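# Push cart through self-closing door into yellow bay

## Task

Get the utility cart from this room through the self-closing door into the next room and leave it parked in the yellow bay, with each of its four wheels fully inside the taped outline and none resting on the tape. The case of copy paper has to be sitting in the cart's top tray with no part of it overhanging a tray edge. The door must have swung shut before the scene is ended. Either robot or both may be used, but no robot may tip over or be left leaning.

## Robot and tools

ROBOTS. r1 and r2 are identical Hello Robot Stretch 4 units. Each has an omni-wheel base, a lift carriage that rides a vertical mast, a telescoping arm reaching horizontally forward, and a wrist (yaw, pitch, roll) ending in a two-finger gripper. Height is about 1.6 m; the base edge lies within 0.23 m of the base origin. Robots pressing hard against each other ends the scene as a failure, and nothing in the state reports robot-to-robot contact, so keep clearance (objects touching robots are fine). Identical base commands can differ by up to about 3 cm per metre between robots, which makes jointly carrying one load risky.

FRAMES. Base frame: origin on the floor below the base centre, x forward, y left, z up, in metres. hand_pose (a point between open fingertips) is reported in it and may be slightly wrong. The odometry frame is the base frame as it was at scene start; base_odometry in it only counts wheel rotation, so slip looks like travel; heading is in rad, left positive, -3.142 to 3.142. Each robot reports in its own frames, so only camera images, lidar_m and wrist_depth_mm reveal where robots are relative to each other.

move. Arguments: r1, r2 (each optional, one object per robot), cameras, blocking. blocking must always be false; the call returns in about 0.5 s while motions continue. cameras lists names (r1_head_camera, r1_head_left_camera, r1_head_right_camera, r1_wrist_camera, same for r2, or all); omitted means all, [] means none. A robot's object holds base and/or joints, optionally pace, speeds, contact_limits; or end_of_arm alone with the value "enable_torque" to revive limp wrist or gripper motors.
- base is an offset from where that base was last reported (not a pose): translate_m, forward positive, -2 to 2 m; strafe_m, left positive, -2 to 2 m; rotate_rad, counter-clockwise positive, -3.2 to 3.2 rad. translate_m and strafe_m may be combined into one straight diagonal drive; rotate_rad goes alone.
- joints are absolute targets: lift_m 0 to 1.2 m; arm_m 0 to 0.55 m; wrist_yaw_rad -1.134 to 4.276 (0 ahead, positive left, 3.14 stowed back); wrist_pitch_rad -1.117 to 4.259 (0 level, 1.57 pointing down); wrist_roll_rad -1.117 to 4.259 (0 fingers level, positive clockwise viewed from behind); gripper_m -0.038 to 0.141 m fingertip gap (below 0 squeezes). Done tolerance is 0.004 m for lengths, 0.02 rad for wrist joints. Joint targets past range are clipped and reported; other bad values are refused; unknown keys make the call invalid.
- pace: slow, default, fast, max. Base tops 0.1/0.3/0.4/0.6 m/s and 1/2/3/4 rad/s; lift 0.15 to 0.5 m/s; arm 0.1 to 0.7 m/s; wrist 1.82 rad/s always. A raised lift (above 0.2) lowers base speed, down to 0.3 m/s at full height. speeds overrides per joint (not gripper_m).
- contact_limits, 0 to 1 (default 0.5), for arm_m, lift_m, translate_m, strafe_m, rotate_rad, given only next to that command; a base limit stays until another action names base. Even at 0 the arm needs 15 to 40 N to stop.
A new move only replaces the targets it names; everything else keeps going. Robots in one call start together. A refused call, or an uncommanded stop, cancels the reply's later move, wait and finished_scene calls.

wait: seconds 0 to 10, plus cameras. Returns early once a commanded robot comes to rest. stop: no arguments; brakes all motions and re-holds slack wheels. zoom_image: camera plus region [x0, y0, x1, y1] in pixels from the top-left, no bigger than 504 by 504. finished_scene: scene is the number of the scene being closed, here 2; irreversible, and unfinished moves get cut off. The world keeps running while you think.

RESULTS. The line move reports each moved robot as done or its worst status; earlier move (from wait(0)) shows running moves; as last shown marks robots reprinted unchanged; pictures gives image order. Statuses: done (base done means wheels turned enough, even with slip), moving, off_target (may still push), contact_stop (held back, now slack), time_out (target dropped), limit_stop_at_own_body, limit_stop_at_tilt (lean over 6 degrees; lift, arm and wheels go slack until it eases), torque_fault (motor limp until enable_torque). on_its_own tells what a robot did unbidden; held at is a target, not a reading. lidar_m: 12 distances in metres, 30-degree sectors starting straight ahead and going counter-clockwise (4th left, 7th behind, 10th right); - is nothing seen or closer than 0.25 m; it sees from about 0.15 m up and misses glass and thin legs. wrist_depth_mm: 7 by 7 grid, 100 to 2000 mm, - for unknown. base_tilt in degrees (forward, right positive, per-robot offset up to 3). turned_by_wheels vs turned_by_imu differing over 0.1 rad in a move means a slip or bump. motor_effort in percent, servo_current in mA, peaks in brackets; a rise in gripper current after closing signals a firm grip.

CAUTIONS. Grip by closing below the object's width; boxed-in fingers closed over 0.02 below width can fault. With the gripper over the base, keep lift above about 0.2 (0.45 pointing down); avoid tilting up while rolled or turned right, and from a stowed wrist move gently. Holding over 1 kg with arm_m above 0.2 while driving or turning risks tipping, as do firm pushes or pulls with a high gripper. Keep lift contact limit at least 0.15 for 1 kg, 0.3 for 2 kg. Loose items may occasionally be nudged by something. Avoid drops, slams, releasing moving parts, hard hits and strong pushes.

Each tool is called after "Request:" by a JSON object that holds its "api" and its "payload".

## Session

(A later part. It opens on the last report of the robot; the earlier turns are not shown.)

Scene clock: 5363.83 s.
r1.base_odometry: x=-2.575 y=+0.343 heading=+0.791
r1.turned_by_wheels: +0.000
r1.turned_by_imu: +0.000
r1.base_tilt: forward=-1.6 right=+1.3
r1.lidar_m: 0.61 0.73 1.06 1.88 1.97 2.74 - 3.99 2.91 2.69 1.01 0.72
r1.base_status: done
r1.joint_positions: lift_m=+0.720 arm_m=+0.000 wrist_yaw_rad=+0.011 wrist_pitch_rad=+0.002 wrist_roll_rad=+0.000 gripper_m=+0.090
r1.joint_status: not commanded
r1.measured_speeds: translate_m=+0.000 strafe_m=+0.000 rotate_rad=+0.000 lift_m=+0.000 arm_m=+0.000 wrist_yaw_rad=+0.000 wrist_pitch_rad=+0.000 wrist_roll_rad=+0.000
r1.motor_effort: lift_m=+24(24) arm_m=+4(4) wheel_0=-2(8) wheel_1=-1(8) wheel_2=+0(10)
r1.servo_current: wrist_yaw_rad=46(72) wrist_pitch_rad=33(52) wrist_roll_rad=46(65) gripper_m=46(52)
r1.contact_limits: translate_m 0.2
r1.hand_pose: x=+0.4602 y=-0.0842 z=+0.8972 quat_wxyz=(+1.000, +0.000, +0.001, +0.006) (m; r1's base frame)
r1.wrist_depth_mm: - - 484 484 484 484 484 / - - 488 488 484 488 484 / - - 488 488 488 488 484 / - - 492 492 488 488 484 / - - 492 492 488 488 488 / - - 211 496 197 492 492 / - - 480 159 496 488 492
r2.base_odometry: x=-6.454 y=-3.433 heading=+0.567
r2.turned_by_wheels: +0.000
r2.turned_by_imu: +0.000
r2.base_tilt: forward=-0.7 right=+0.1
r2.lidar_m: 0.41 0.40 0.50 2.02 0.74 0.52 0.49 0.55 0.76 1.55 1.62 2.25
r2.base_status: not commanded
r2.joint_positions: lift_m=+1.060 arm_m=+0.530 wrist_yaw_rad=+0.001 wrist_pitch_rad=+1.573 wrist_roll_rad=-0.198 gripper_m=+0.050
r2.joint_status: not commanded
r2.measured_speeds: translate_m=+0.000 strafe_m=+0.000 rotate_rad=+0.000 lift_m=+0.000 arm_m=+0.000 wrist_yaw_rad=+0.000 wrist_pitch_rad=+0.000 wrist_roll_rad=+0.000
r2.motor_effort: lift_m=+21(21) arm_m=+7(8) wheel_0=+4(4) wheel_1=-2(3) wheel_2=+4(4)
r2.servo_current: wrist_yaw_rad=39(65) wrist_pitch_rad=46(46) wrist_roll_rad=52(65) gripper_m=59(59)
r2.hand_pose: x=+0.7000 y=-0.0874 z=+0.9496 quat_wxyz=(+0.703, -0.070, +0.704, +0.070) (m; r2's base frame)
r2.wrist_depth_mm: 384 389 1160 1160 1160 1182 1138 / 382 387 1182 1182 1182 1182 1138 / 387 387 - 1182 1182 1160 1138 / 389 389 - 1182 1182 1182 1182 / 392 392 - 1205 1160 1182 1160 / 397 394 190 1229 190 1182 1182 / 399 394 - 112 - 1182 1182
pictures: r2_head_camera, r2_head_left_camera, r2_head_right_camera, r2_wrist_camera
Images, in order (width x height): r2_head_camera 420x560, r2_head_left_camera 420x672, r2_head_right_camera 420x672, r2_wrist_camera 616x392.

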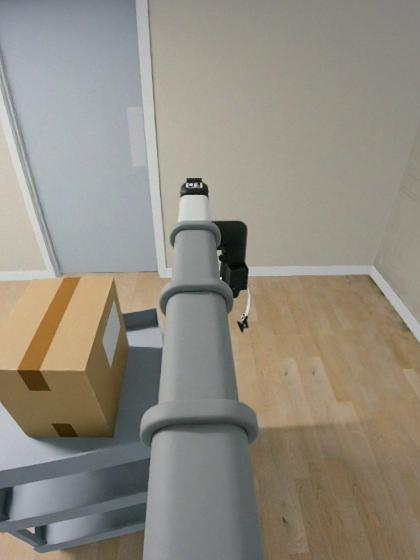

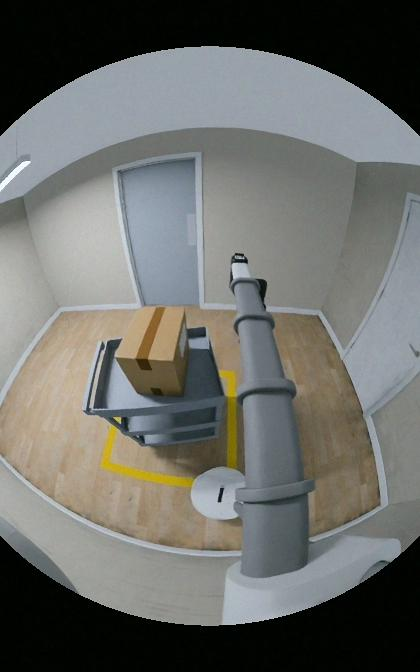

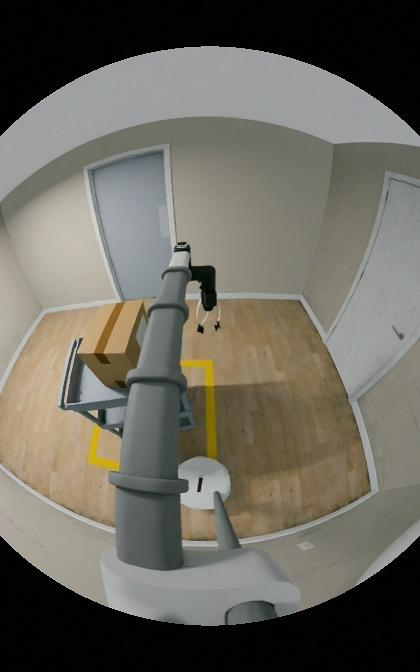

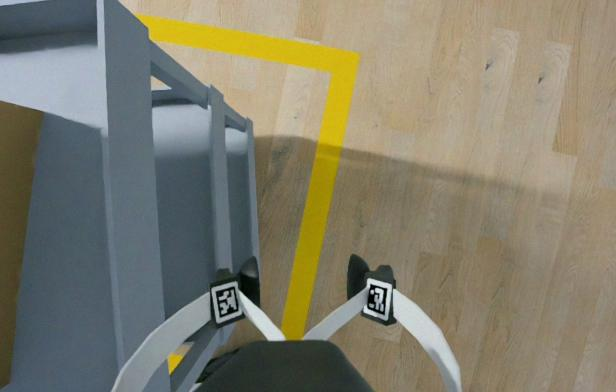

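Request:
{"api": "zoom_image", "payload": {"camera": "r2_head_camera", "region": [100, 0, 200, 290]}}

Request:
{"api": "zoom_image", "payload": {"camera": "r2_head_camera", "region": [0, 260, 180, 450]}}

Request:
{"api": "zoom_image", "payload": {"camera": "r2_head_left_camera", "region": [100, 130, 230, 320]}}

Scaled by 1.738 from the camera's 420x560 image, which has a finer 1200x1600 frame.

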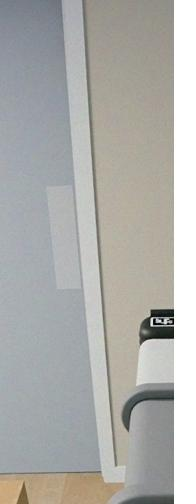

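Scaled by 2.653 from the camera's 420x560 image, which has a finer 1200x1600 frame.

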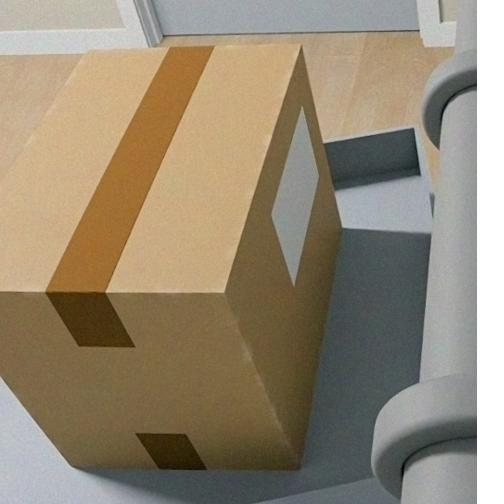

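Scaled by 2.653 from the camera's 420x672 image, which has a finer 600x960 frame.

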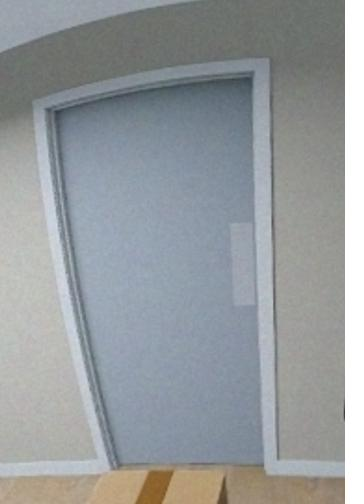

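Request:
{"api": "finished_scene", "payload": {"scene": 2}}

The scene is finished: the task was done.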